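# Pull out and quarter-turn the nearest yellow foosball rod

## Task

Take the yellow rod closest to the right arm, slide it outward to the end of its travel, rotate it by 90 degrees so its player figures end up lying horizontal, and finish with neither arm (nor any camera cable) in contact with that rod.

## Robot and tools

Robot: two 6-joint arms, left_arm and right_arm, each with a parallel two-finger gripper and a fisheye wrist camera (cam_left_wrist, cam_right_wrist, both 672x504). In the scene frame the origin sits at table height between the arm bases; +x points out over the table, +z up, and left_arm is on the +y side. Image left/right does not match arm names. Calibrated bases: left_arm at (-0.028, +0.289, +0.027) m, right_arm at (-0.040, -0.349, +0.007) m, both nearly unrotated about z.

Row layout (used by execute_actions and move): one flat list of 14 numbers covering both arms, always all 14 even if one arm is idle. First 7 belong to left_arm, last 7 to right_arm. Within each block the order is: wrist pitch (joint4), shoulder (joint2), wrist yaw (joint5), wrist roll (joint6), elbow (joint3), waist (joint1), then gripper opening. Follow this order exactly; it is not base-to-tip.

Joint numbers are scaled offsets in [-1, 1], measured from the "Joint targets" line as it stood when the action (or move) began, not from the previous row. Scale: 1.0 equals 2.224 rad for shoulder, elbow and waist, and 8.485 rad for the three wrist joints, so wrist values must be tiny. Sending 0 keeps that joint at its current target; repeating a nonzero offset in a later action moves it further. Stated ranges (rad): waist -2.618..3.054, shoulder 0..3.142, elbow 0..3.142, wrist pitch -1.571..1.571, wrist yaw -1.571..1.571, wrist roll -2.094..2.094; true ends may differ by up to 0.059. An action pushing a joint more than 0.059 rad beyond its range is rejected for both arms; if the first action of a call fails this check, the whole call is rejected. A result line "joint sent to its limit" means a joint was clipped at its end.

Gripper opening is absolute, not an offset: +1 fully open (0.094 m pad gap), -1 closed. A 0 is a real command (half open), so to leave a gripper alone resend its current value (see "Tool commands"). To release, command well above grip_measured.

Tools:
- execute_actions(actions, cameras): actions is a list of actions; each action is a table of up to 15 rows, each row lasting one 1/30 s step; a short table repeats its final row to fill 15 steps (0.5 s). An empty list just reports state. cameras selects images ([] for none, omitted for all).
- move(target, speed, blend, opening_speed, blocking, cameras): target is one 14-number row or a list of up to 15 rows, each an offset from the same starting Joint targets (not chained). Joints interpolate together, so grippers trace curves and nothing avoids obstacles. speed is rad/s for the joint travelling furthest (0.01-12.57, default 0.5), one value or one per target. blend (rad) rounds corners in a list. opening_speed (>=0.2 per second on the -1..+1 scale) ramps the gripper; use a slow value when closing on something. Minimum 0.5 s, at most 10 s. The result adds a "move:" line: done, off_target (resting more than 0.035 rad from target, e.g. blocked by contact or friction), moving, held (a check withheld steps; may end the move) or fault. done does not mean no contact.
- wait(seconds 0-10): lets time pass holding commands; a running move continues.
- stop(): brakes a running move.
- zoom_image(camera, region [x0,y0,x1,y1] pixels, max 504x504): closer look at the latest image of a wrist camera.
- read_manual(section): licence text only.
- finished_scene(scene): ends the scene irreversibly; call only when the rod is fully out, turned, and untouched.

Results: end_effector_position (m) and end_effector_quat_wxyz are in each arm's own base frame; the point lies between the finger pads about 1 cm behind the tips, fingers along gripper +z, closing along y. Values may be off by a few cm. Joint positions/velocities list per arm in the joint order above, plus pad gap (m). "within noise" means the arm is still. Joint torques follow the same order; entries 2, 5, 6 wrap at ±28 N m. Camera poses for wrist cameras are given relative to their arm's base. grip_measured uses the opening scale and reads slightly wide when empty. "joint command not followed" means a clearance check altered targets. Step readings list joint angles at some steps of execute_actions calls.

Motion limits: each joint target can lead its measured angle only by 0.339 rad (big joints) or 2.2 rad (wrist); if targets put the gripper over 200 mm from where it is, they are scaled back. Big moves may need several actions. If an arm is stuck pressing, command its targets back past its measured positions.

Avoid: fast contact with the rod or table (hits and hard pushes are penalised; a target far past contact presses harder), any collision or grip between the two arms, dropping or releasing the rod while it moves, and holding stretched poses or pushing against hard stops for long: motors heat (MOTOR HOT at 75 °C, fold-away fault at 90 °C, arm collapse at 100 °C). Time keeps running while you think, so plan efficiently and move smoothly.

Each tool is called after ">>>" as name(argument=value, ...) on one line, values as JSON.

## Session

>>> execute_actions(actions=[])

Scene clock: 0.00 s.
left_arm: end_effector_position=(+0.4007, +0.0076, +0.1253) grip_measured=+1.000 end_effector_quat_wxyz=(+0.625, -0.028, +0.778, +0.057) | right_arm: end_effector_position=(+0.3999, -0.0295, +0.1148) grip_measured=+1.000 end_effector_quat_wxyz=(+0.608, +0.063, +0.791, -0.024)
Joint names: [wrist pitch, shoulder, wrist yaw, wrist roll, elbow, waist]
Joint positions: left_arm=[0.966 1.539 -0.191 0.014 0.356 -0.068 0.094] | right_arm=[0.914 1.54 0.071 0.059 0.363 -0.045 0.094]
Joint velocities: within noise
Joint torques (N m): no reading
Heat: left arm: 47 °C; right arm: 43 °C.
Joint targets: left_arm=[0.959 1.536 -0.192 0.014 0.359 -0.068] | right_arm=[0.904 1.537 0.071 0.060 0.366 -0.045]
Tool commands: left_gripper/opening=+1.0 right_gripper/opening=+1.0

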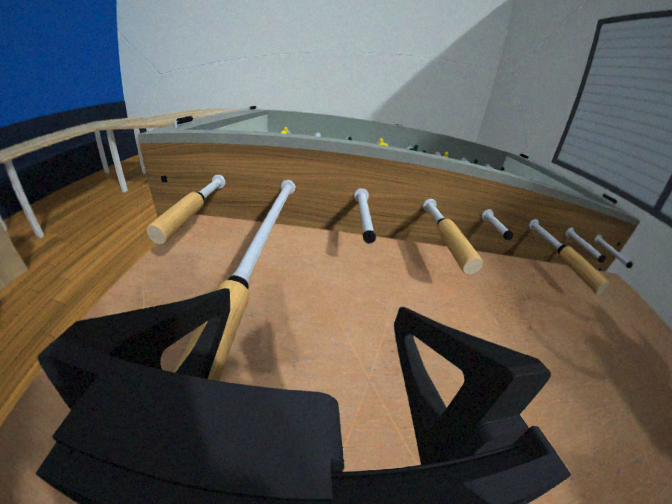

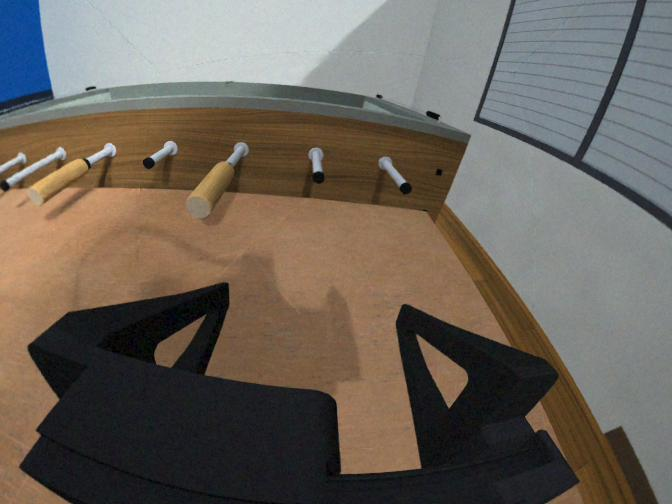

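>>> move(target=[0,0,0,0,0,0,1,0.0686,0.3573,0.0321,-0.1921,0.2155,0.1601,0.0], speed=0.8)

Scene clock: 82.70 s.
left_arm: end_effector_position=(+0.4007, +0.0076, +0.1253) grip_measured=+1.000 end_effector_quat_wxyz=(+0.625, -0.028, +0.778, +0.057) | right_arm: end_effector_position=(+0.5101, +0.1005, +0.0633) grip_measured=+0.002 end_effector_quat_wxyz=(+0.477, -0.506, +0.515, -0.501)
Joint names: [wrist pitch, shoulder, wrist yaw, wrist roll, elbow, waist]
Joint positions: left_arm=[0.966 1.539 -0.191 0.014 0.356 -0.068 0.094] | right_arm=[1.442 2.312 0.341 -1.573 0.825 0.307 0.047]
Joint velocities: within noise
Joint torques (N m): left_arm=[1.84 -6.35 -0.05 0.01 5.35 -0.05] | right_arm=[2.11 -7.53 0.07 0.09 5.23 0.39]
Heat: left arm: 46 °C; right arm: 44 °C.
Joint targets: left_arm=[0.959 1.536 -0.192 0.014 0.359 -0.068] | right_arm=[1.486 2.332 0.343 -1.570 0.845 0.311]
move: off_target (right_arm); right_arm: the wrist pitch is farthest, 0.044 rad from its target
camera_calibration:
cam_right_wrist: T_world_to_cam=[[-0.00080971, 0.194858, 0.980831, -0.0906076], [-0.421613, -0.889461, 0.176358, 0.32602], [0.906776, -0.413388, 0.0828749, -0.308437], [0, 0, 0, 1]] pos_world=[0.417064, 0.180133, 0.0569362]

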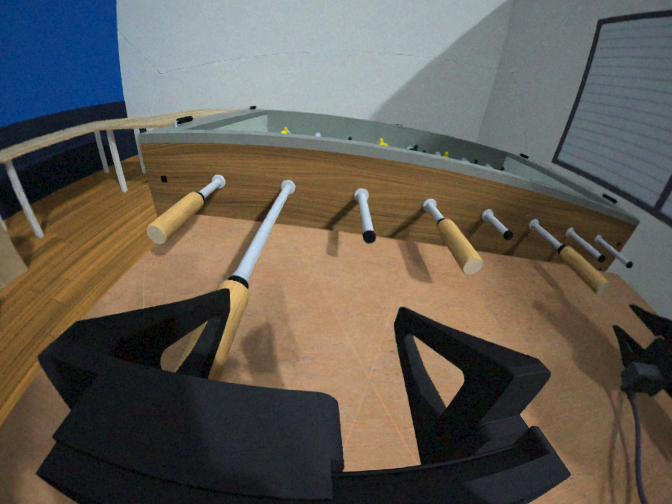

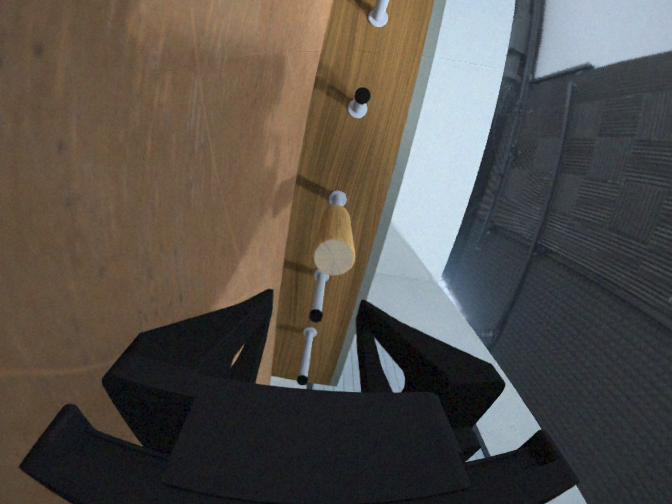

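>>> move(target=[0,0,0,0,0,0,1,-0.0176,0.0544,-0.0063,0,0.1398,-0.024,0.0], cameras=["cam_right_wrist"])

Scene clock: 95.73 s.
left_arm: end_effector_position=(+0.4007, +0.0076, +0.1253) grip_measured=+1.000 end_effector_quat_wxyz=(+0.625, -0.028, +0.778, +0.057) | right_arm: end_effector_position=(+0.5775, +0.1034, +0.0832) grip_measured=+0.002 end_effector_quat_wxyz=(+0.504, -0.477, +0.500, -0.518)
Joint names: [wrist pitch, shoulder, wrist yaw, wrist roll, elbow, waist]
Joint positions: left_arm=[0.966 1.539 -0.191 0.014 0.356 -0.068 0.094] | right_arm=[1.341 2.428 0.303 -1.574 1.133 0.266 0.047]
Joint velocities: within noise
Joint torques (N m): left_arm=[1.83 -6.3 -0.05 0.01 5.37 -0.05] | right_arm=[1.66 -8.72 -0.15 0.05 6.42 -0.72]
Heat: left arm: 45 °C; right arm: 47 °C.
Joint targets: left_arm=[0.959 1.536 -0.192 0.014 0.359 -0.068] | right_arm=[1.337 2.453 0.290 -1.570 1.156 0.258]
move: done
camera_calibration:
cam_right_wrist: T_world_to_cam=[[-0.0862536, 0.171124, 0.981467, -0.0587797], [-0.437879, -0.891396, 0.116938, 0.367914], [0.894887, -0.419677, 0.151818, -0.368255], [0, 0, 0, 1]] pos_world=[0.485578, 0.183468, 0.0705748]
Images, in order (width x height): cam_right_wrist 672x504.

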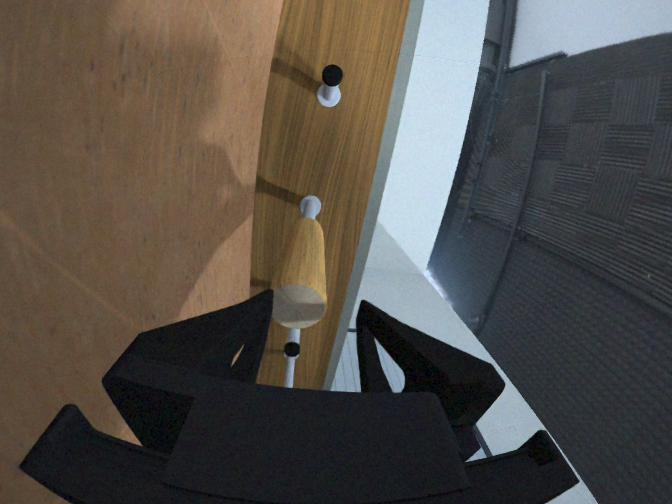

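>>> move(target=[0,0,0,0,0,0,1,-0.0065,0,-0.0015,0,0,-0.005,0.0], cameras=["cam_right_wrist"])

Scene clock: 110.13 s.
left_arm: end_effector_position=(+0.4007, +0.0076, +0.1253) grip_measured=+1.000 end_effector_quat_wxyz=(+0.625, -0.028, +0.778, +0.057) | right_arm: end_effector_position=(+0.5791, +0.0986, +0.0709) grip_measured=+0.002 end_effector_quat_wxyz=(+0.488, -0.493, +0.509, -0.509)
Joint names: [wrist pitch, shoulder, wrist yaw, wrist roll, elbow, waist]
Joint positions: left_arm=[0.966 1.539 -0.191 0.014 0.356 -0.068 0.094] | right_arm=[1.29 2.428 0.291 -1.574 1.133 0.254 0.047]
Joint velocities: within noise
Joint torques (N m): left_arm=[1.83 -6.39 -0.05 0 5.35 -0.05] | right_arm=[1.64 -8.7 -0.11 0.05 6.43 -0.62]
Heat: left arm: 45 °C; right arm: 45 °C.
Joint targets: left_arm=[0.959 1.536 -0.192 0.014 0.359 -0.068] | right_arm=[1.282 2.453 0.277 -1.570 1.156 0.247]
move: done
camera_calibration:
cam_right_wrist: T_world_to_cam=[[-0.0378642, 0.184265, 0.982147, -0.0751804], [-0.430923, -0.88978, 0.150322, 0.359275], [0.901594, -0.417538, 0.113095, -0.37117], [0, 0, 0, 1]] pos_world=[0.486618, 0.178551, 0.0618086]
Images, in order (width x height): cam_right_wrist 672x504.

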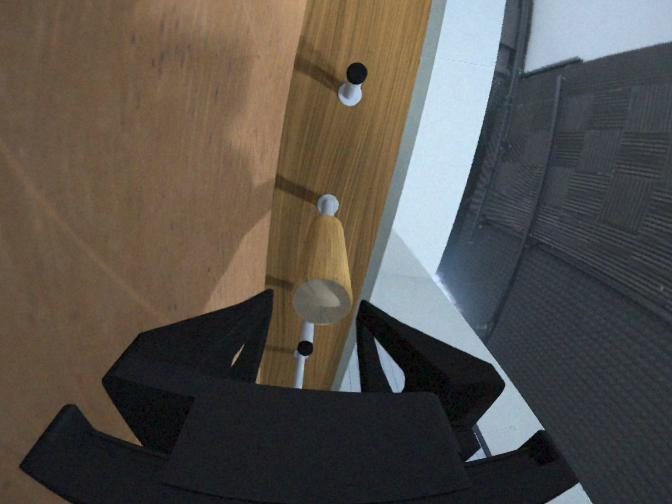

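>>> move(target=[0,0,0,0,0,0,1,-0.0216,0.0562,-0.0043,0,0.1385,-0.0164,0.0], cameras=["cam_right_wrist"])

>>> move(target=[0,0,0,0,0,0,1,0,0,0,0,0,0,-0.6], opening_speed=1, cameras=["cam_right_wrist"])

Scene clock: 120.90 s.
left_arm: end_effector_position=(+0.4007, +0.0076, +0.1253) grip_measured=+1.000 end_effector_quat_wxyz=(+0.625, -0.028, +0.778, +0.057) | right_arm: end_effector_position=(+0.6391, +0.0963, +0.0742) grip_measured=+0.002 end_effector_quat_wxyz=(+0.491, -0.491, +0.508, -0.510)
Joint names: [wrist pitch, shoulder, wrist yaw, wrist roll, elbow, waist]
Joint positions: left_arm=[0.966 1.539 -0.191 0.014 0.356 -0.068 0.094] | right_arm=[1.112 2.549 0.254 -1.574 1.441 0.217 0.047]
Joint velocities: within noise
Joint torques (N m): left_arm=[1.84 -6.38 -0.05 0.02 5.3 -0.05] | right_arm=[1.61 -9.87 -0.1 0.05 7.39 -0.62]
Heat: left arm: 45 °C; right arm: 45 °C.
Joint targets: left_arm=[0.959 1.536 -0.192 0.014 0.359 -0.068] | right_arm=[1.098 2.578 0.241 -1.570 1.464 0.210]
move: done
camera_calibration:
cam_right_wrist: T_world_to_cam=[[-0.0455376, 0.182361, 0.982177, -0.0706162], [-0.432036, -0.890086, 0.145231, 0.383807], [0.900706, -0.417722, 0.119319, -0.42647], [0, 0, 0, 1]] pos_world=[0.546727, 0.176353, 0.0645026]
Images, in order (width x height): cam_right_wrist 672x504.

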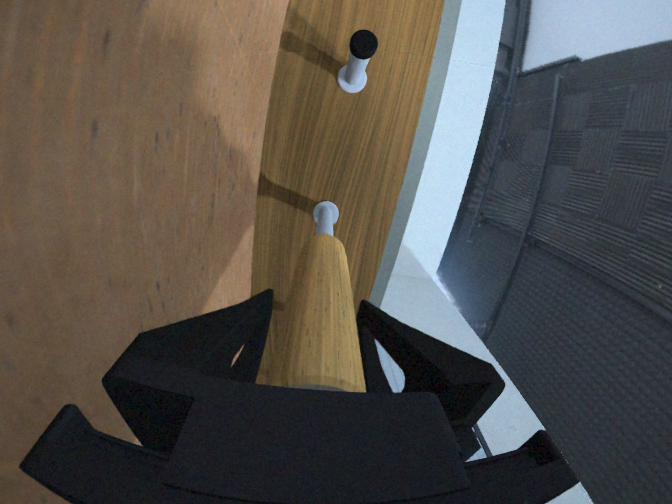

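Scene clock: 121.70 s.
left_arm: end_effector_position=(+0.4007, +0.0076, +0.1253) grip_measured=+1.000 end_effector_quat_wxyz=(+0.625, -0.028, +0.778, +0.057) | right_arm: end_effector_position=(+0.6392, +0.0964, +0.0751) grip_measured=-0.305 end_effector_quat_wxyz=(+0.492, -0.490, +0.507, -0.511)
Joint names: [wrist pitch, shoulder, wrist yaw, wrist roll, elbow, waist]
Joint positions: left_arm=[0.966 1.539 -0.191 0.014 0.356 -0.068 0.094] | right_arm=[1.115 2.549 0.254 -1.574 1.441 0.217 0.033]
Joint velocities: within noise
Joint torques (N m): left_arm=[1.85 -6.35 -0.05 0.02 5.31 -0.05] | right_arm=[1.58 -9.88 -0.11 0.05 7.34 -0.64]
Heat: left arm: 45 °C; right arm: 45 °C.
Joint targets: left_arm=[0.959 1.536 -0.192 0.014 0.359 -0.068] | right_arm=[1.098 2.578 0.241 -1.570 1.464 0.210]
move: done
camera_calibration:
cam_right_wrist: T_world_to_cam=[[-0.0488712, 0.181566, 0.982164, -0.0693326], [-0.432229, -0.89034, 0.143084, 0.384042], [0.900439, -0.417527, 0.12199, -0.426708], [0, 0, 0, 1]] pos_world=[0.54683, 0.176354, 0.0652]
Images, in order (width x height): cam_right_wrist 672x504.

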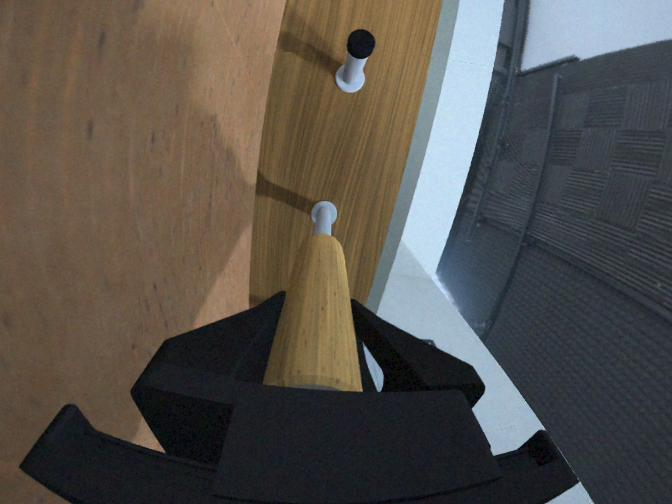

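>>> move(target=[[0,0,0,0,0,0,1,0,0,0,0.187,0,0,-0.6],[0,0,0,0,0,0,1,0.0386,-0.0922,0.0088,0.187,-0.2277,0.0332,-0.6]], speed=[0.8,0.3])

Scene clock: 155.77 s.
left_arm: end_effector_position=(+0.4007, +0.0076, +0.1253) grip_measured=+1.000 end_effector_quat_wxyz=(+0.625, -0.028, +0.778, +0.057) | right_arm: end_effector_position=(+0.5445, +0.1040, +0.0669) grip_measured=-0.305 end_effector_quat_wxyz=(+0.708, -0.001, +0.706, -0.003)
Joint names: [wrist pitch, shoulder, wrist yaw, wrist roll, elbow, waist]
Joint positions: left_arm=[0.966 1.539 -0.191 0.014 0.356 -0.068 0.094] | right_arm=[1.417 2.391 0.279 -0.007 0.977 0.276 0.033]
Joint velocities: within noise
Joint torques (N m): left_arm=[1.84 -6.39 -0.04 0.02 5.34 -0.05] | right_arm=[1.79 -11.36 0.43 0.27 2.69 0.77]
Heat: left arm: 45 °C; right arm: 46 °C.
Joint targets: left_arm=[0.959 1.536 -0.192 0.014 0.359 -0.068] | right_arm=[1.426 2.373 0.315 0.017 0.958 0.284]
move: off_target (right_arm); right_arm: the wrist yaw is farthest, 0.036 rad from its target
camera_calibration:
cam_right_wrist: T_world_to_cam=[[-0.0534961, -0.981484, 0.183923, 0.1096], [-0.396317, -0.148191, -0.906075, 0.324506], [0.916554, -0.121363, -0.381051, -0.3432], [0, 0, 0, 1]] pos_world=[0.449031, 0.114007, 0.143092]

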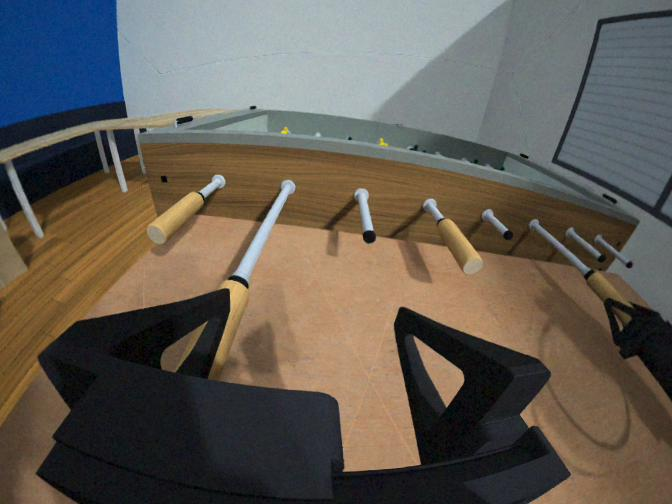

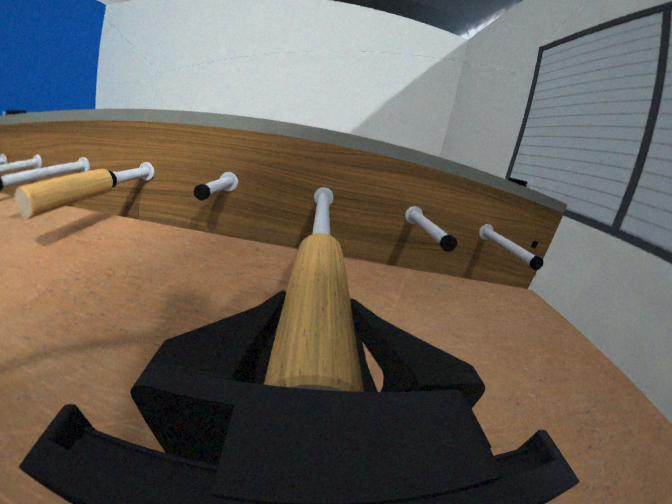

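>>> move(target=[0,0,0,0,0,0,1,-0.0014,-0.1079,0.0099,0,-0.152,0.0373,-0.6], speed=0.4)

Scene clock: 165.17 s.
left_arm: end_effector_position=(+0.4007, +0.0076, +0.1253) grip_measured=+1.000 end_effector_quat_wxyz=(+0.625, -0.028, +0.778, +0.057) | right_arm: end_effector_position=(+0.4973, +0.1033, +0.0690) grip_measured=-0.307 end_effector_quat_wxyz=(+0.665, -0.009, +0.747, -0.017)
Joint names: [wrist pitch, shoulder, wrist yaw, wrist roll, elbow, waist]
Joint positions: left_arm=[0.966 1.539 -0.191 0.014 0.356 -0.068 0.094] | right_arm=[1.311 2.196 0.328 0.003 0.763 0.316 0.033]
Joint velocities: within noise
Joint torques (N m): left_arm=[1.83 -6.38 -0.05 0.02 5.34 -0.01] | right_arm=[2.67 -13.81 0.85 0.16 -6.83 4.57]
Heat: left arm: 45 °C; right arm: 46 °C.
Joint targets: left_arm=[0.959 1.536 -0.192 0.014 0.359 -0.068] | right_arm=[1.414 2.133 0.399 0.017 0.620 0.367]
move: off_target (right_arm); right_arm: the elbow is farthest, 0.143 rad from its target
camera_calibration:
cam_right_wrist: T_world_to_cam=[[-0.0378279, -0.975071, 0.218644, 0.0952109], [-0.50252, -0.17056, -0.847575, 0.358719], [0.863737, -0.141935, -0.483541, -0.263703], [0, 0, 0, 1]] pos_world=[0.411635, 0.116592, 0.155712]

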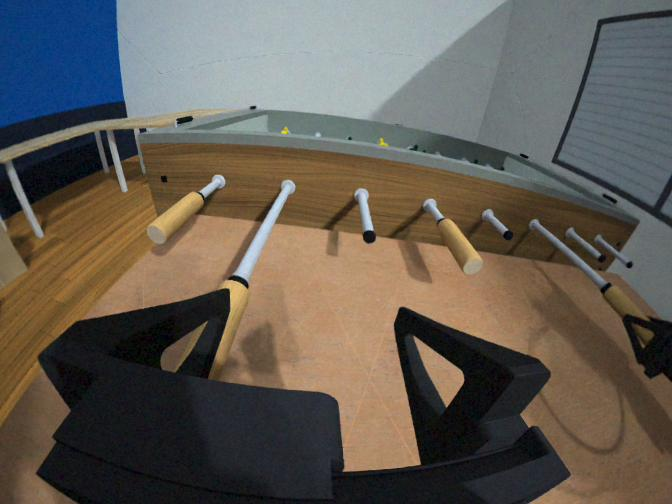

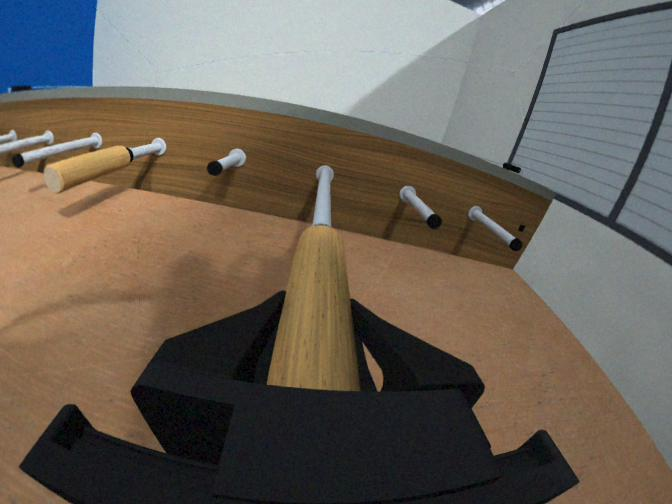

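>>> move(target=[0,0,0,0,0,0,1,-0.0121,0.0283,-0.0084,0,0.0643,-0.0229,-0.6], cameras=[])

>>> move(target=[0,0,0,0,0,0,1,0,0,0,0,0,0,0.6], opening_speed=1.5)

>>> move(target=[[0,0,0,0,0,0,1,0.0098,-0.0328,0.0084,0,-0.0688,0.0229,0.6],[0,0,0,0,0,0,1,-0.0092,-0.1367,0.0192,0,-0.1594,0.0643,0.6]])

Scene clock: 182.07 s.
left_arm: end_effector_position=(+0.4007, +0.0076, +0.1253) grip_measured=+1.000 end_effector_quat_wxyz=(+0.625, -0.028, +0.778, +0.057) | right_arm: end_effector_position=(+0.5003, +0.1036, +0.0681) grip_measured=-0.307 end_effector_quat_wxyz=(+0.662, -0.009, +0.750, -0.016)
Joint names: [wrist pitch, shoulder, wrist yaw, wrist roll, elbow, waist]
Joint positions: left_arm=[0.966 1.539 -0.191 0.014 0.356 -0.068 0.094] | right_arm=[1.289 2.196 0.322 0.005 0.776 0.313 0.033]
Joint velocities: within noise
Joint torques (N m): left_arm=[1.84 -6.37 -0.05 0.01 5.35 -0.01] | right_arm=[1.93 -8.58 0.14 0.13 3.08 0.31]
Heat: left arm: 44 °C; right arm: 52 °C.
Joint targets: left_arm=[0.959 1.536 -0.192 0.014 0.359 -0.068] | right_arm=[1.311 2.196 0.328 0.017 0.763 0.316]
move: done
No camera images: "cameras" was empty.

Scene clock: 183.10 s.
left_arm: end_effector_position=(+0.4007, +0.0076, +0.1253) grip_measured=+1.000 end_effector_quat_wxyz=(+0.625, -0.028, +0.778, +0.057) | right_arm: end_effector_position=(+0.5004, +0.1026, +0.0708) grip_measured=+0.598 end_effector_quat_wxyz=(+0.666, -0.006, +0.746, -0.017)
Joint names: [wrist pitch, shoulder, wrist yaw, wrist roll, elbow, waist]
Joint positions: left_arm=[0.966 1.539 -0.191 0.014 0.356 -0.068 0.094] | right_arm=[1.302 2.196 0.328 0.005 0.774 0.313 0.075]
Joint velocities: within noise
Joint torques (N m): left_arm=[1.84 -6.35 -0.04 0.01 5.37 -0.06] | right_arm=[1.81 -8.57 0.07 0.13 3.17 0.32]
Heat: left arm: 44 °C; right arm: 51 °C.
Joint targets: left_arm=[0.959 1.536 -0.192 0.014 0.359 -0.068] | right_arm=[1.311 2.196 0.328 0.017 0.763 0.316]
move: done
camera_calibration:
cam_right_wrist: T_world_to_cam=[[-0.0416976, -0.975723, 0.215001, 0.0964379], [-0.500606, -0.165826, -0.849644, 0.360378], [0.86467, -0.143059, -0.481538, -0.266117], [0, 0, 0, 1]] pos_world=[0.414532, 0.115787, 0.157314]

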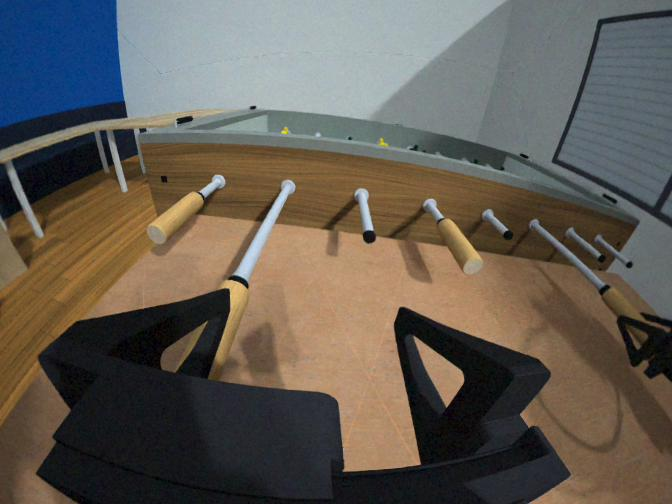

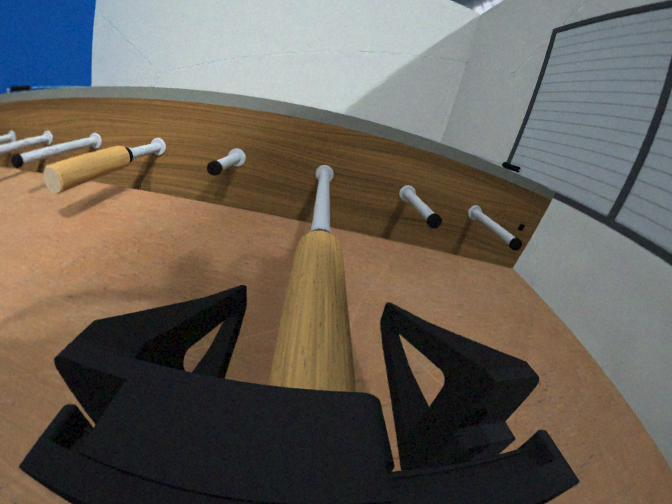

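Scene clock: 184.70 s.
left_arm: end_effector_position=(+0.4007, +0.0076, +0.1253) grip_measured=+1.000 end_effector_quat_wxyz=(+0.625, -0.028, +0.778, +0.057) | right_arm: end_effector_position=(+0.4040, +0.1049, +0.0749) grip_measured=+0.598 end_effector_quat_wxyz=(+0.627, -0.024, +0.777, -0.049)
Joint names: [wrist pitch, shoulder, wrist yaw, wrist roll, elbow, waist]
Joint positions: left_arm=[0.966 1.539 -0.191 0.014 0.356 -0.068 0.094] | right_arm=[1.247 1.908 0.489 0.005 0.422 0.453 0.075]
Joint velocities: within noise
Joint torques (N m): left_arm=[1.84 -6.37 -0.03 0 5.37 -0.08] | right_arm=[1.54 -7.28 0.17 0.13 2.62 0.54]
Heat: left arm: 44 °C; right arm: 51 °C.
Joint targets: left_arm=[0.959 1.536 -0.192 0.014 0.359 -0.068] | right_arm=[1.233 1.892 0.491 0.017 0.408 0.459]
move: done
camera_calibration:
cam_right_wrist: T_world_to_cam=[[-0.0343145, -0.957149, 0.287555, 0.08342], [-0.585442, -0.21394, -0.781977, 0.350252], [0.809988, -0.19518, -0.553014, -0.147525], [0, 0, 0, 1]] pos_world=[0.327408, 0.125984, 0.168318]

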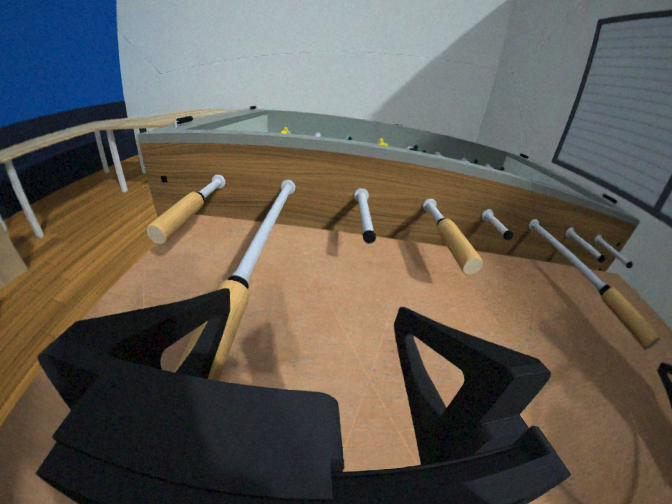

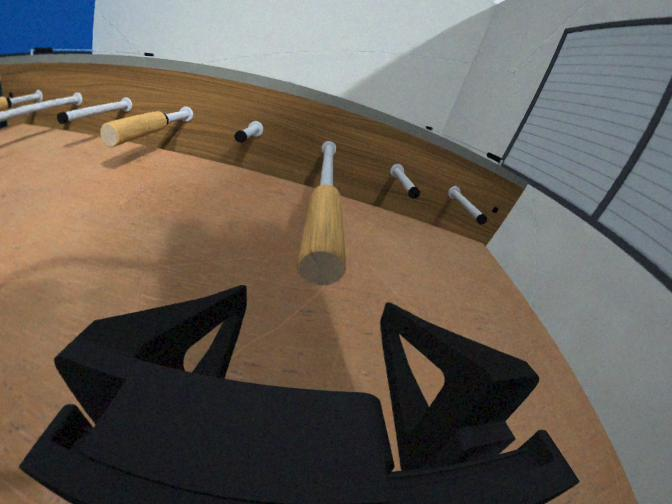

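Clear.

>>> finished_scene(scene=1)

The scene is finished: the task was done.


## Next scene

The same job, from a new start.

>>> execute_actions(actions=[])

Scene clock: 0.00 s.
left_arm: end_effector_position=(+0.3899, -0.0004, +0.1147) grip_measured=+1.000 end_effector_quat_wxyz=(+0.609, -0.026, +0.793, +0.006) | right_arm: end_effector_position=(+0.3960, -0.0474, +0.1154) grip_measured=+1.000 end_effector_quat_wxyz=(+0.595, +0.094, +0.794, -0.086)
Joint names: [wrist pitch, shoulder, wrist yaw, wrist roll, elbow, waist]
Joint positions: left_arm=[0.911 1.495 -0.08 -0.043 0.322 -0.04 0.094] | right_arm=[0.848 1.518 0.234 0.044 0.38 -0.018 0.094]
Joint velocities: within noise
Joint torques (N m): no reading
Heat: left arm: 43 °C; right arm: 40 °C.
Joint targets: left_arm=[0.899 1.493 -0.081 -0.042 0.324 -0.040] | right_arm=[0.837 1.515 0.234 0.045 0.383 -0.018]
Tool commands: left_gripper/opening=+1.0 right_gripper/opening=+1.0
camera_calibration:
cam_left_wrist: T_world_to_cam=[[0.0222135, -0.980285, 0.196335, -0.0420869], [-0.593611, -0.170951, -0.786385, 0.357186], [0.804446, -0.0990782, -0.585705, -0.125405], [0, 0, 0, 1]] pos_world=[0.313846, 0.00737939, 0.215698]
cam_right_wrist: T_world_to_cam=[[-0.244005, -0.947103, 0.208463, 0.0183839], [-0.655393, 0.00260904, -0.755284, 0.379511], [0.714788, -0.320918, -0.621361, -0.108823], [0, 0, 0, 1]] pos_world=[0.331, -0.0185021, 0.215188]

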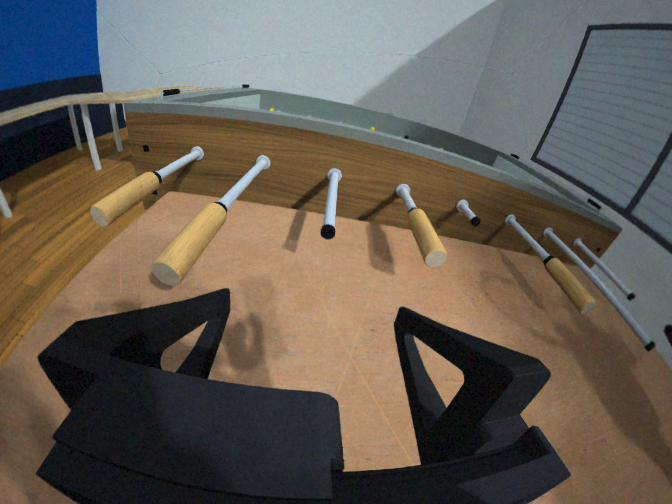

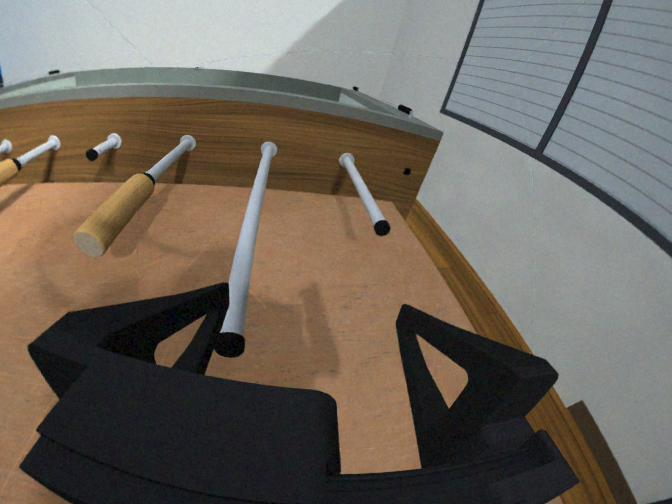

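>>> move(target=[[0,0,0,0,0,0,1,0.0589,0,0.0382,-0.1903,0,0.232,0],[0,0,0,0,0,0,1,0.0783,0.3372,0.0382,-0.1903,0.1623,0.232,0]], speed=1, blend=0.1)

Scene clock: 47.93 s.
left_arm: end_effector_position=(+0.3899, -0.0004, +0.1147) grip_measured=+1.000 end_effector_quat_wxyz=(+0.609, -0.026, +0.793, +0.006) | right_arm: end_effector_position=(+0.4659, +0.1439, +0.0661) grip_measured=+0.002 end_effector_quat_wxyz=(-0.459, +0.508, -0.522, +0.509)
Joint names: [wrist pitch, shoulder, wrist yaw, wrist roll, elbow, waist]
Joint positions: left_arm=[0.911 1.495 -0.08 -0.043 0.322 -0.04 0.094] | right_arm=[1.454 2.251 0.555 -1.572 0.727 0.491 0.047]
Joint velocities: within noise
Joint torques (N m): left_arm=[1.88 -5.83 -0.03 0.01 5.35 -0.02] | right_arm=[2.12 -7.45 0.1 0.03 4.64 0.66]
Heat: left arm: 42 °C; right arm: 42 °C.
Joint targets: left_arm=[0.899 1.493 -0.081 -0.042 0.324 -0.040] | right_arm=[1.501 2.265 0.559 -1.570 0.744 0.498]
move: off_target (right_arm); right_arm: the wrist pitch is farthest, 0.048 rad from its target
camera_calibration:
cam_left_wrist: T_world_to_cam=[[0.0222135, -0.980285, 0.196335, -0.0420869], [-0.593611, -0.170951, -0.786385, 0.357186], [0.804446, -0.0990782, -0.585705, -0.125405], [0, 0, 0, 1]] pos_world=[0.313846, 0.00737939, 0.215698]
cam_right_wrist: T_world_to_cam=[[0.023572, 0.214644, 0.976408, -0.11569], [-0.44468, -0.87249, 0.202535, 0.352073], [0.895379, -0.438963, 0.0748814, -0.24116], [0, 0, 0, 1]] pos_world=[0.375216, 0.226152, 0.0597122]

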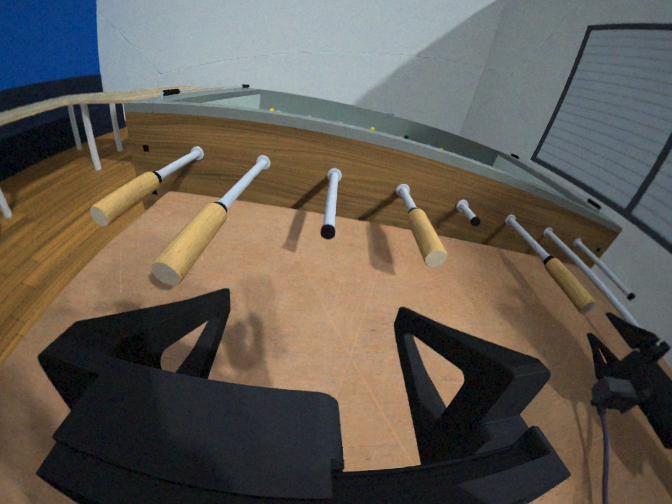

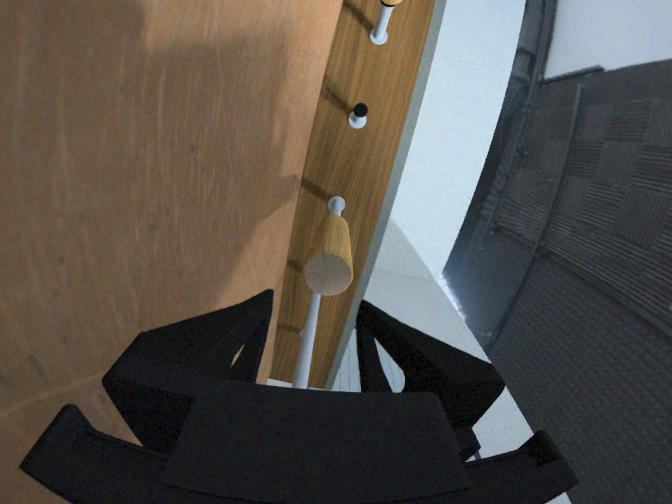

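>>> move(target=[0,0,0,0,0,0,1,0.0016,0.0463,0.0004,0,0.0679,-0.0135,0], cameras=["cam_right_wrist"])

Scene clock: 69.43 s.
left_arm: end_effector_position=(+0.3899, -0.0004, +0.1147) grip_measured=+1.000 end_effector_quat_wxyz=(+0.609, -0.026, +0.793, +0.006) | right_arm: end_effector_position=(+0.4969, +0.1509, +0.0686) grip_measured=+0.002 end_effector_quat_wxyz=(+0.477, -0.481, +0.520, -0.520)
Joint names: [wrist pitch, shoulder, wrist yaw, wrist roll, elbow, waist]
Joint positions: left_arm=[0.911 1.495 -0.08 -0.043 0.322 -0.04 0.094] | right_arm=[1.464 2.346 0.558 -1.572 0.877 0.476 0.047]
Joint velocities: within noise
Joint torques (N m): left_arm=[1.88 -5.76 -0.04 0.02 5.31 -0.05] | right_arm=[2.17 -7.62 0.04 0.04 5.03 -0.75]
Heat: left arm: 42 °C; right arm: 44 °C.
Joint targets: left_arm=[0.899 1.493 -0.081 -0.042 0.324 -0.040] | right_arm=[1.515 2.368 0.562 -1.570 0.895 0.468]
move: off_target (right_arm); right_arm: the wrist pitch is farthest, 0.050 rad from its target
camera_calibration:
cam_right_wrist: T_world_to_cam=[[-0.0303624, 0.18451, 0.982361, -0.0894285], [-0.471358, -0.869314, 0.148709, 0.387874], [0.881419, -0.458529, 0.113365, -0.25881], [0, 0, 0, 1]] pos_world=[0.408233, 0.235013, 0.0595107]
Images, in order (width x height): cam_right_wrist 672x504.

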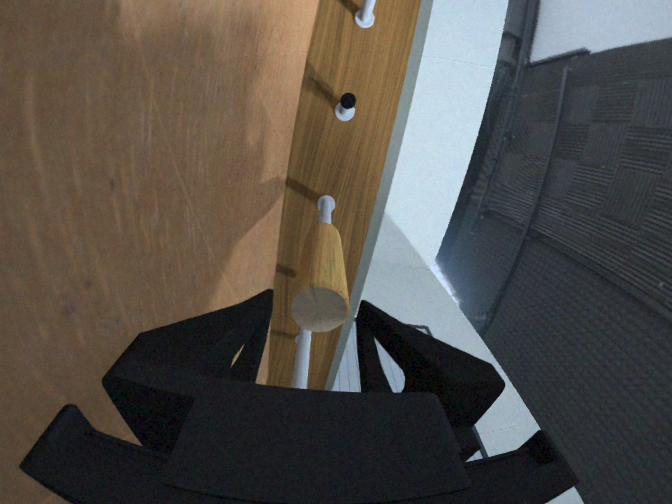

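>>> move(target=[[0,0,0,0,0,0,1,-0.0265,0.0427,-0.0108,0,0.116,-0.0391,0],[0,0,0,0,0,0,1,-0.0265,0.0427,-0.0108,0,0.116,-0.0391,-0.6]], opening_speed=1, cameras=["cam_right_wrist"])

Scene clock: 82.77 s.
left_arm: end_effector_position=(+0.3899, -0.0004, +0.1147) grip_measured=+1.000 end_effector_quat_wxyz=(+0.609, -0.026, +0.793, +0.006) | right_arm: end_effector_position=(+0.5613, +0.1391, +0.0714) grip_measured=-0.307 end_effector_quat_wxyz=(+0.477, -0.472, +0.523, -0.525)
Joint names: [wrist pitch, shoulder, wrist yaw, wrist roll, elbow, waist]
Joint positions: left_arm=[0.911 1.495 -0.08 -0.043 0.322 -0.04 0.094] | right_arm=[1.31 2.437 0.483 -1.572 1.136 0.385 0.033]
Joint velocities: within noise
Joint torques (N m): left_arm=[1.88 -5.79 -0.05 0.02 5.33 -0.05] | right_arm=[1.52 -8.76 -0.1 0.03 5.82 -0.29]
Heat: left arm: 42 °C; right arm: 46 °C.
Joint targets: left_arm=[0.899 1.493 -0.081 -0.042 0.324 -0.040] | right_arm=[1.290 2.463 0.470 -1.570 1.153 0.381]
move: done
camera_calibration:
cam_right_wrist: T_world_to_cam=[[-0.0390591, 0.180301, 0.982836, -0.0826381], [-0.486586, -0.862521, 0.138892, 0.41582], [0.872759, -0.472809, 0.121421, -0.314957], [0, 0, 0, 1]] pos_world=[0.473986, 0.224639, 0.0617083]
Images, in order (width x height): cam_right_wrist 672x504.

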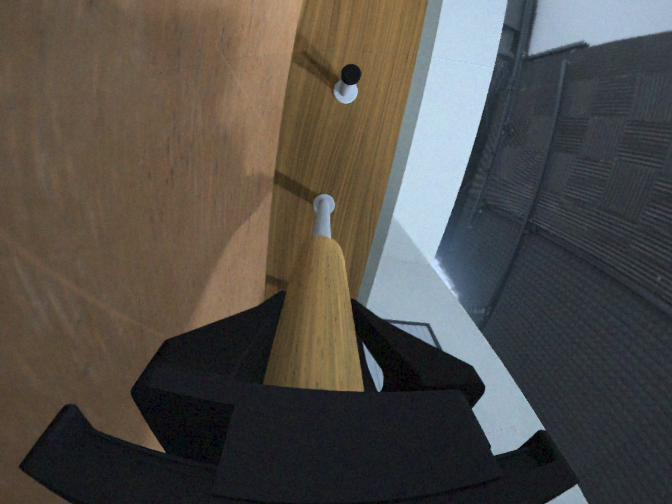

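>>> move(target=[[0,0,0,0,0,0,1,0,0,0,0.187,0,0,-0.6],[0,0,0,0,0,0,1,0.0065,-0.098,0.0141,0.187,-0.1565,0.0513,-0.6]], speed=[0.9,0.3])

Scene clock: 94.30 s.
left_arm: end_effector_position=(+0.3899, -0.0004, +0.1147) grip_measured=+1.000 end_effector_quat_wxyz=(+0.609, -0.026, +0.793, +0.006) | right_arm: end_effector_position=(+0.4859, +0.1495, +0.0654) grip_measured=-0.308 end_effector_quat_wxyz=(+0.677, +0.014, +0.734, -0.045)
Joint names: [wrist pitch, shoulder, wrist yaw, wrist roll, elbow, waist]
Joint positions: left_arm=[0.911 1.495 -0.08 -0.043 0.322 -0.04 0.094] | right_arm=[1.349 2.266 0.57 0.004 0.823 0.487 0.033]
Joint velocities: within noise
Joint torques (N m): left_arm=[1.89 -5.82 -0.02 0.01 5.33 -0.03] | right_arm=[1.65 -10.7 0.3 0.14 2.43 0.79]
Heat: left arm: 42 °C; right arm: 45 °C.
Joint targets: left_arm=[0.899 1.493 -0.081 -0.042 0.324 -0.040] | right_arm=[1.345 2.245 0.590 0.017 0.805 0.495]
move: done
camera_calibration:
cam_left_wrist: T_world_to_cam=[[0.0222135, -0.980285, 0.196335, -0.0420869], [-0.593611, -0.170951, -0.786385, 0.357186], [0.804446, -0.0990782, -0.585705, -0.125405], [0, 0, 0, 1]] pos_world=[0.313846, 0.00737939, 0.215698]
cam_right_wrist: T_world_to_cam=[[-0.114014, -0.967229, 0.226867, 0.175809], [-0.482435, -0.145722, -0.863725, 0.345385], [0.86848, -0.207925, -0.450011, -0.243723], [0, 0, 0, 1]] pos_world=[0.398339, 0.169701, 0.148755]

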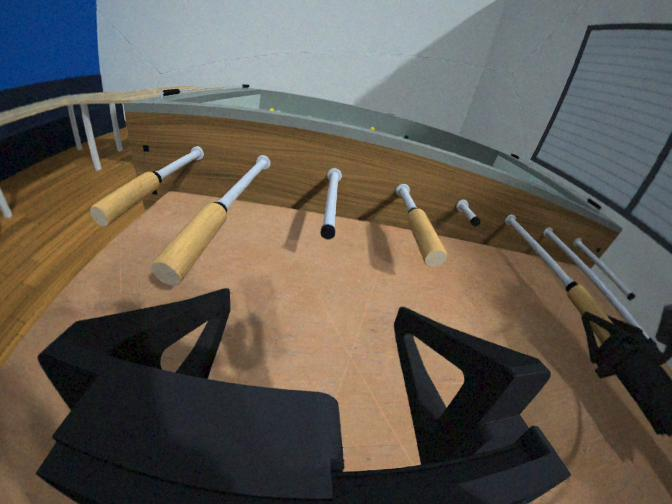

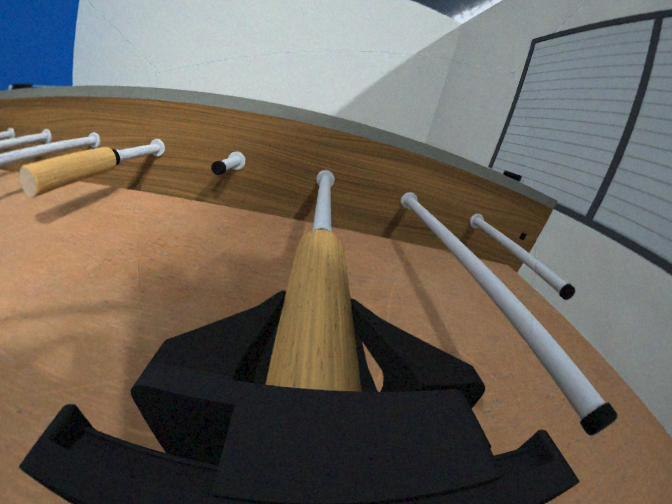

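>>> move(target=[0,0,0,0,0,0,1,-0.0133,-0.0652,0.0085,0,-0.0652,0.0324,-0.6], speed=0.3, cameras=["cam_right_wrist"])

Scene clock: 105.10 s.
left_arm: end_effector_position=(+0.3899, -0.0004, +0.1147) grip_measured=+1.000 end_effector_quat_wxyz=(+0.609, -0.026, +0.793, +0.006) | right_arm: end_effector_position=(+0.4772, +0.1474, +0.0682) grip_measured=-0.308 end_effector_quat_wxyz=(+0.647, -0.003, +0.760, -0.060)
Joint names: [wrist pitch, shoulder, wrist yaw, wrist roll, elbow, waist]
Joint positions: left_arm=[0.911 1.495 -0.08 -0.043 0.322 -0.04 0.094] | right_arm=[1.192 2.164 0.573 0.004 0.788 0.492 0.033]
Joint velocities: within noise
Joint torques (N m): left_arm=[1.88 -5.75 -0.03 0.01 5.37 -0.06] | right_arm=[2.07 -14.02 1.08 0.14 -5.49 6.72]
Heat: left arm: 42 °C; right arm: 46 °C.
Joint targets: left_arm=[0.899 1.493 -0.081 -0.042 0.324 -0.040] | right_arm=[1.233 2.100 0.662 0.017 0.660 0.567]
move: off_target (right_arm); right_arm: the elbow is farthest, 0.128 rad from its target
camera_calibration:
cam_right_wrist: T_world_to_cam=[[-0.091636, -0.95664, 0.276482, 0.156625], [-0.549506, -0.18297, -0.815209, 0.377382], [0.830449, -0.226631, -0.508913, -0.210377], [0, 0, 0, 1]] pos_world=[0.396434, 0.171205, 0.157278]
Images, in order (width x height): cam_right_wrist 672x504.

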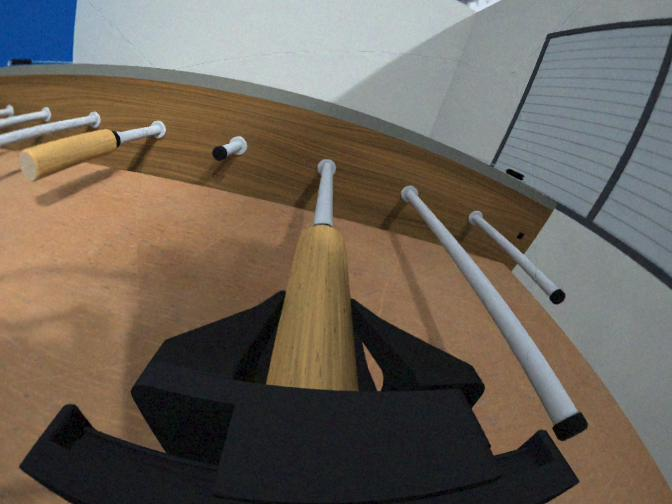

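>>> move(target=[0,0,0,0,0,0,1,-0.0048,0.0288,-0.0105,0,0.0576,-0.0337,-0.6], cameras=[])

>>> move(target=[0,0,0,0,0,0,1,0,0,0,0,0,0,0.6], opening_speed=1.5, cameras=[])

>>> move(target=[[0,0,0,0,0,0,1,0.0047,-0.0313,0.0105,0,-0.0564,0.0337,0.6],[0,0,0,0,0,0,1,-0.0053,-0.1075,0.0284,0,-0.1394,0.1021,0.6]])

Scene clock: 115.17 s.
left_arm: end_effector_position=(+0.3899, -0.0004, +0.1147) grip_measured=+1.000 end_effector_quat_wxyz=(+0.609, -0.026, +0.793, +0.006) | right_arm: end_effector_position=(+0.4806, +0.1479, +0.0683) grip_measured=-0.308 end_effector_quat_wxyz=(+0.646, -0.003, +0.761, -0.057)
Joint names: [wrist pitch, shoulder, wrist yaw, wrist roll, elbow, waist]
Joint positions: left_arm=[0.911 1.495 -0.08 -0.043 0.322 -0.04 0.094] | right_arm=[1.174 2.164 0.563 0.009 0.801 0.487 0.033]
Joint velocities: within noise
Joint torques (N m): left_arm=[1.88 -5.76 -0.04 0.01 5.31 -0.01] | right_arm=[1.86 -8.7 0.22 0.09 3.25 0.53]
Heat: left arm: 42 °C; right arm: 47 °C.
Joint targets: left_arm=[0.899 1.493 -0.081 -0.042 0.324 -0.040] | right_arm=[1.192 2.164 0.573 0.017 0.788 0.492]
move: done
No camera images: "cameras" was empty.

Scene clock: 116.20 s.
left_arm: end_effector_position=(+0.3899, -0.0004, +0.1147) grip_measured=+1.000 end_effector_quat_wxyz=(+0.609, -0.026, +0.793, +0.006) | right_arm: end_effector_position=(+0.4805, +0.1474, +0.0710) grip_measured=+0.598 end_effector_quat_wxyz=(+0.650, +0.001, +0.758, -0.058)
Joint names: [wrist pitch, shoulder, wrist yaw, wrist roll, elbow, waist]
Joint positions: left_arm=[0.911 1.495 -0.08 -0.043 0.322 -0.04 0.094] | right_arm=[1.187 2.164 0.571 0.009 0.8 0.489 0.075]
Joint velocities: within noise
Joint torques (N m): left_arm=[1.89 -5.79 -0.04 0.01 5.3 -0.03] | right_arm=[1.73 -8.7 0.13 0.09 3.28 0.39]
Heat: left arm: 42 °C; right arm: 47 °C.
Joint targets: left_arm=[0.899 1.493 -0.081 -0.042 0.324 -0.040] | right_arm=[1.192 2.164 0.573 0.017 0.788 0.493]
move: done
No camera images: "cameras" was empty.

Scene clock: 117.67 s.
left_arm: end_effector_position=(+0.3899, -0.0004, +0.1147) grip_measured=+1.000 end_effector_quat_wxyz=(+0.609, -0.026, +0.793, +0.006) | right_arm: end_effector_position=(+0.3785, +0.1600, +0.0740) grip_measured=+0.598 end_effector_quat_wxyz=(+0.626, -0.034, +0.773, -0.100)
Joint names: [wrist pitch, shoulder, wrist yaw, wrist roll, elbow, waist]
Joint positions: left_arm=[0.911 1.495 -0.08 -0.043 0.322 -0.04 0.094] | right_arm=[1.16 1.941 0.809 0.009 0.493 0.717 0.075]
Joint velocities: within noise
Joint torques (N m): left_arm=[1.88 -5.75 -0.02 0.02 5.37 -0.09] | right_arm=[1.48 -7.77 0.22 0.09 2.54 0.28]
Heat: left arm: 42 °C; right arm: 47 °C.
Joint targets: left_arm=[0.899 1.493 -0.081 -0.042 0.324 -0.040] | right_arm=[1.147 1.925 0.814 0.017 0.478 0.719]
move: done
camera_calibration:
cam_left_wrist: T_world_to_cam=[[0.0222135, -0.980285, 0.196335, -0.0420869], [-0.593611, -0.170951, -0.786385, 0.357186], [0.804446, -0.0990782, -0.585705, -0.125405], [0, 0, 0, 1]] pos_world=[0.313846, 0.00737939, 0.215698]
cam_right_wrist: T_world_to_cam=[[-0.0802696, -0.923886, 0.374154, 0.141201], [-0.592164, -0.257746, -0.763485, 0.35452], [0.801809, -0.282845, -0.526403, -0.101398], [0, 0, 0, 1]] pos_world=[0.30257, 0.19315, 0.164464]

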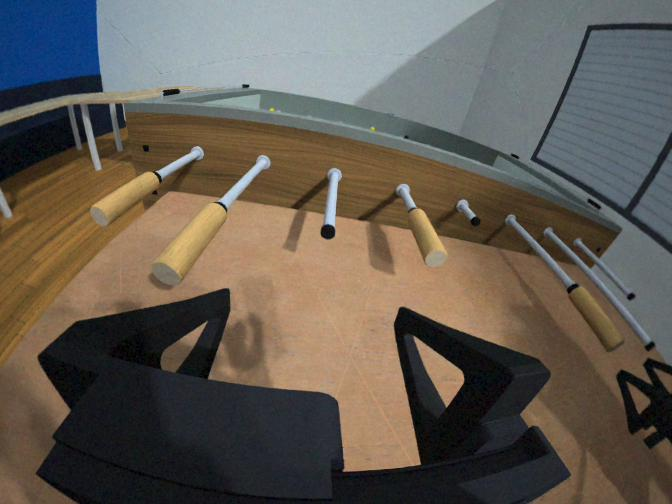

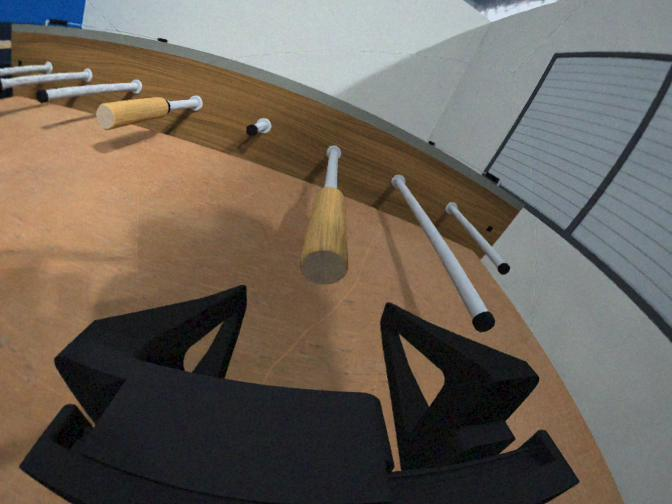

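>>> finished_scene(scene=2)

The scene is finished: the task was done.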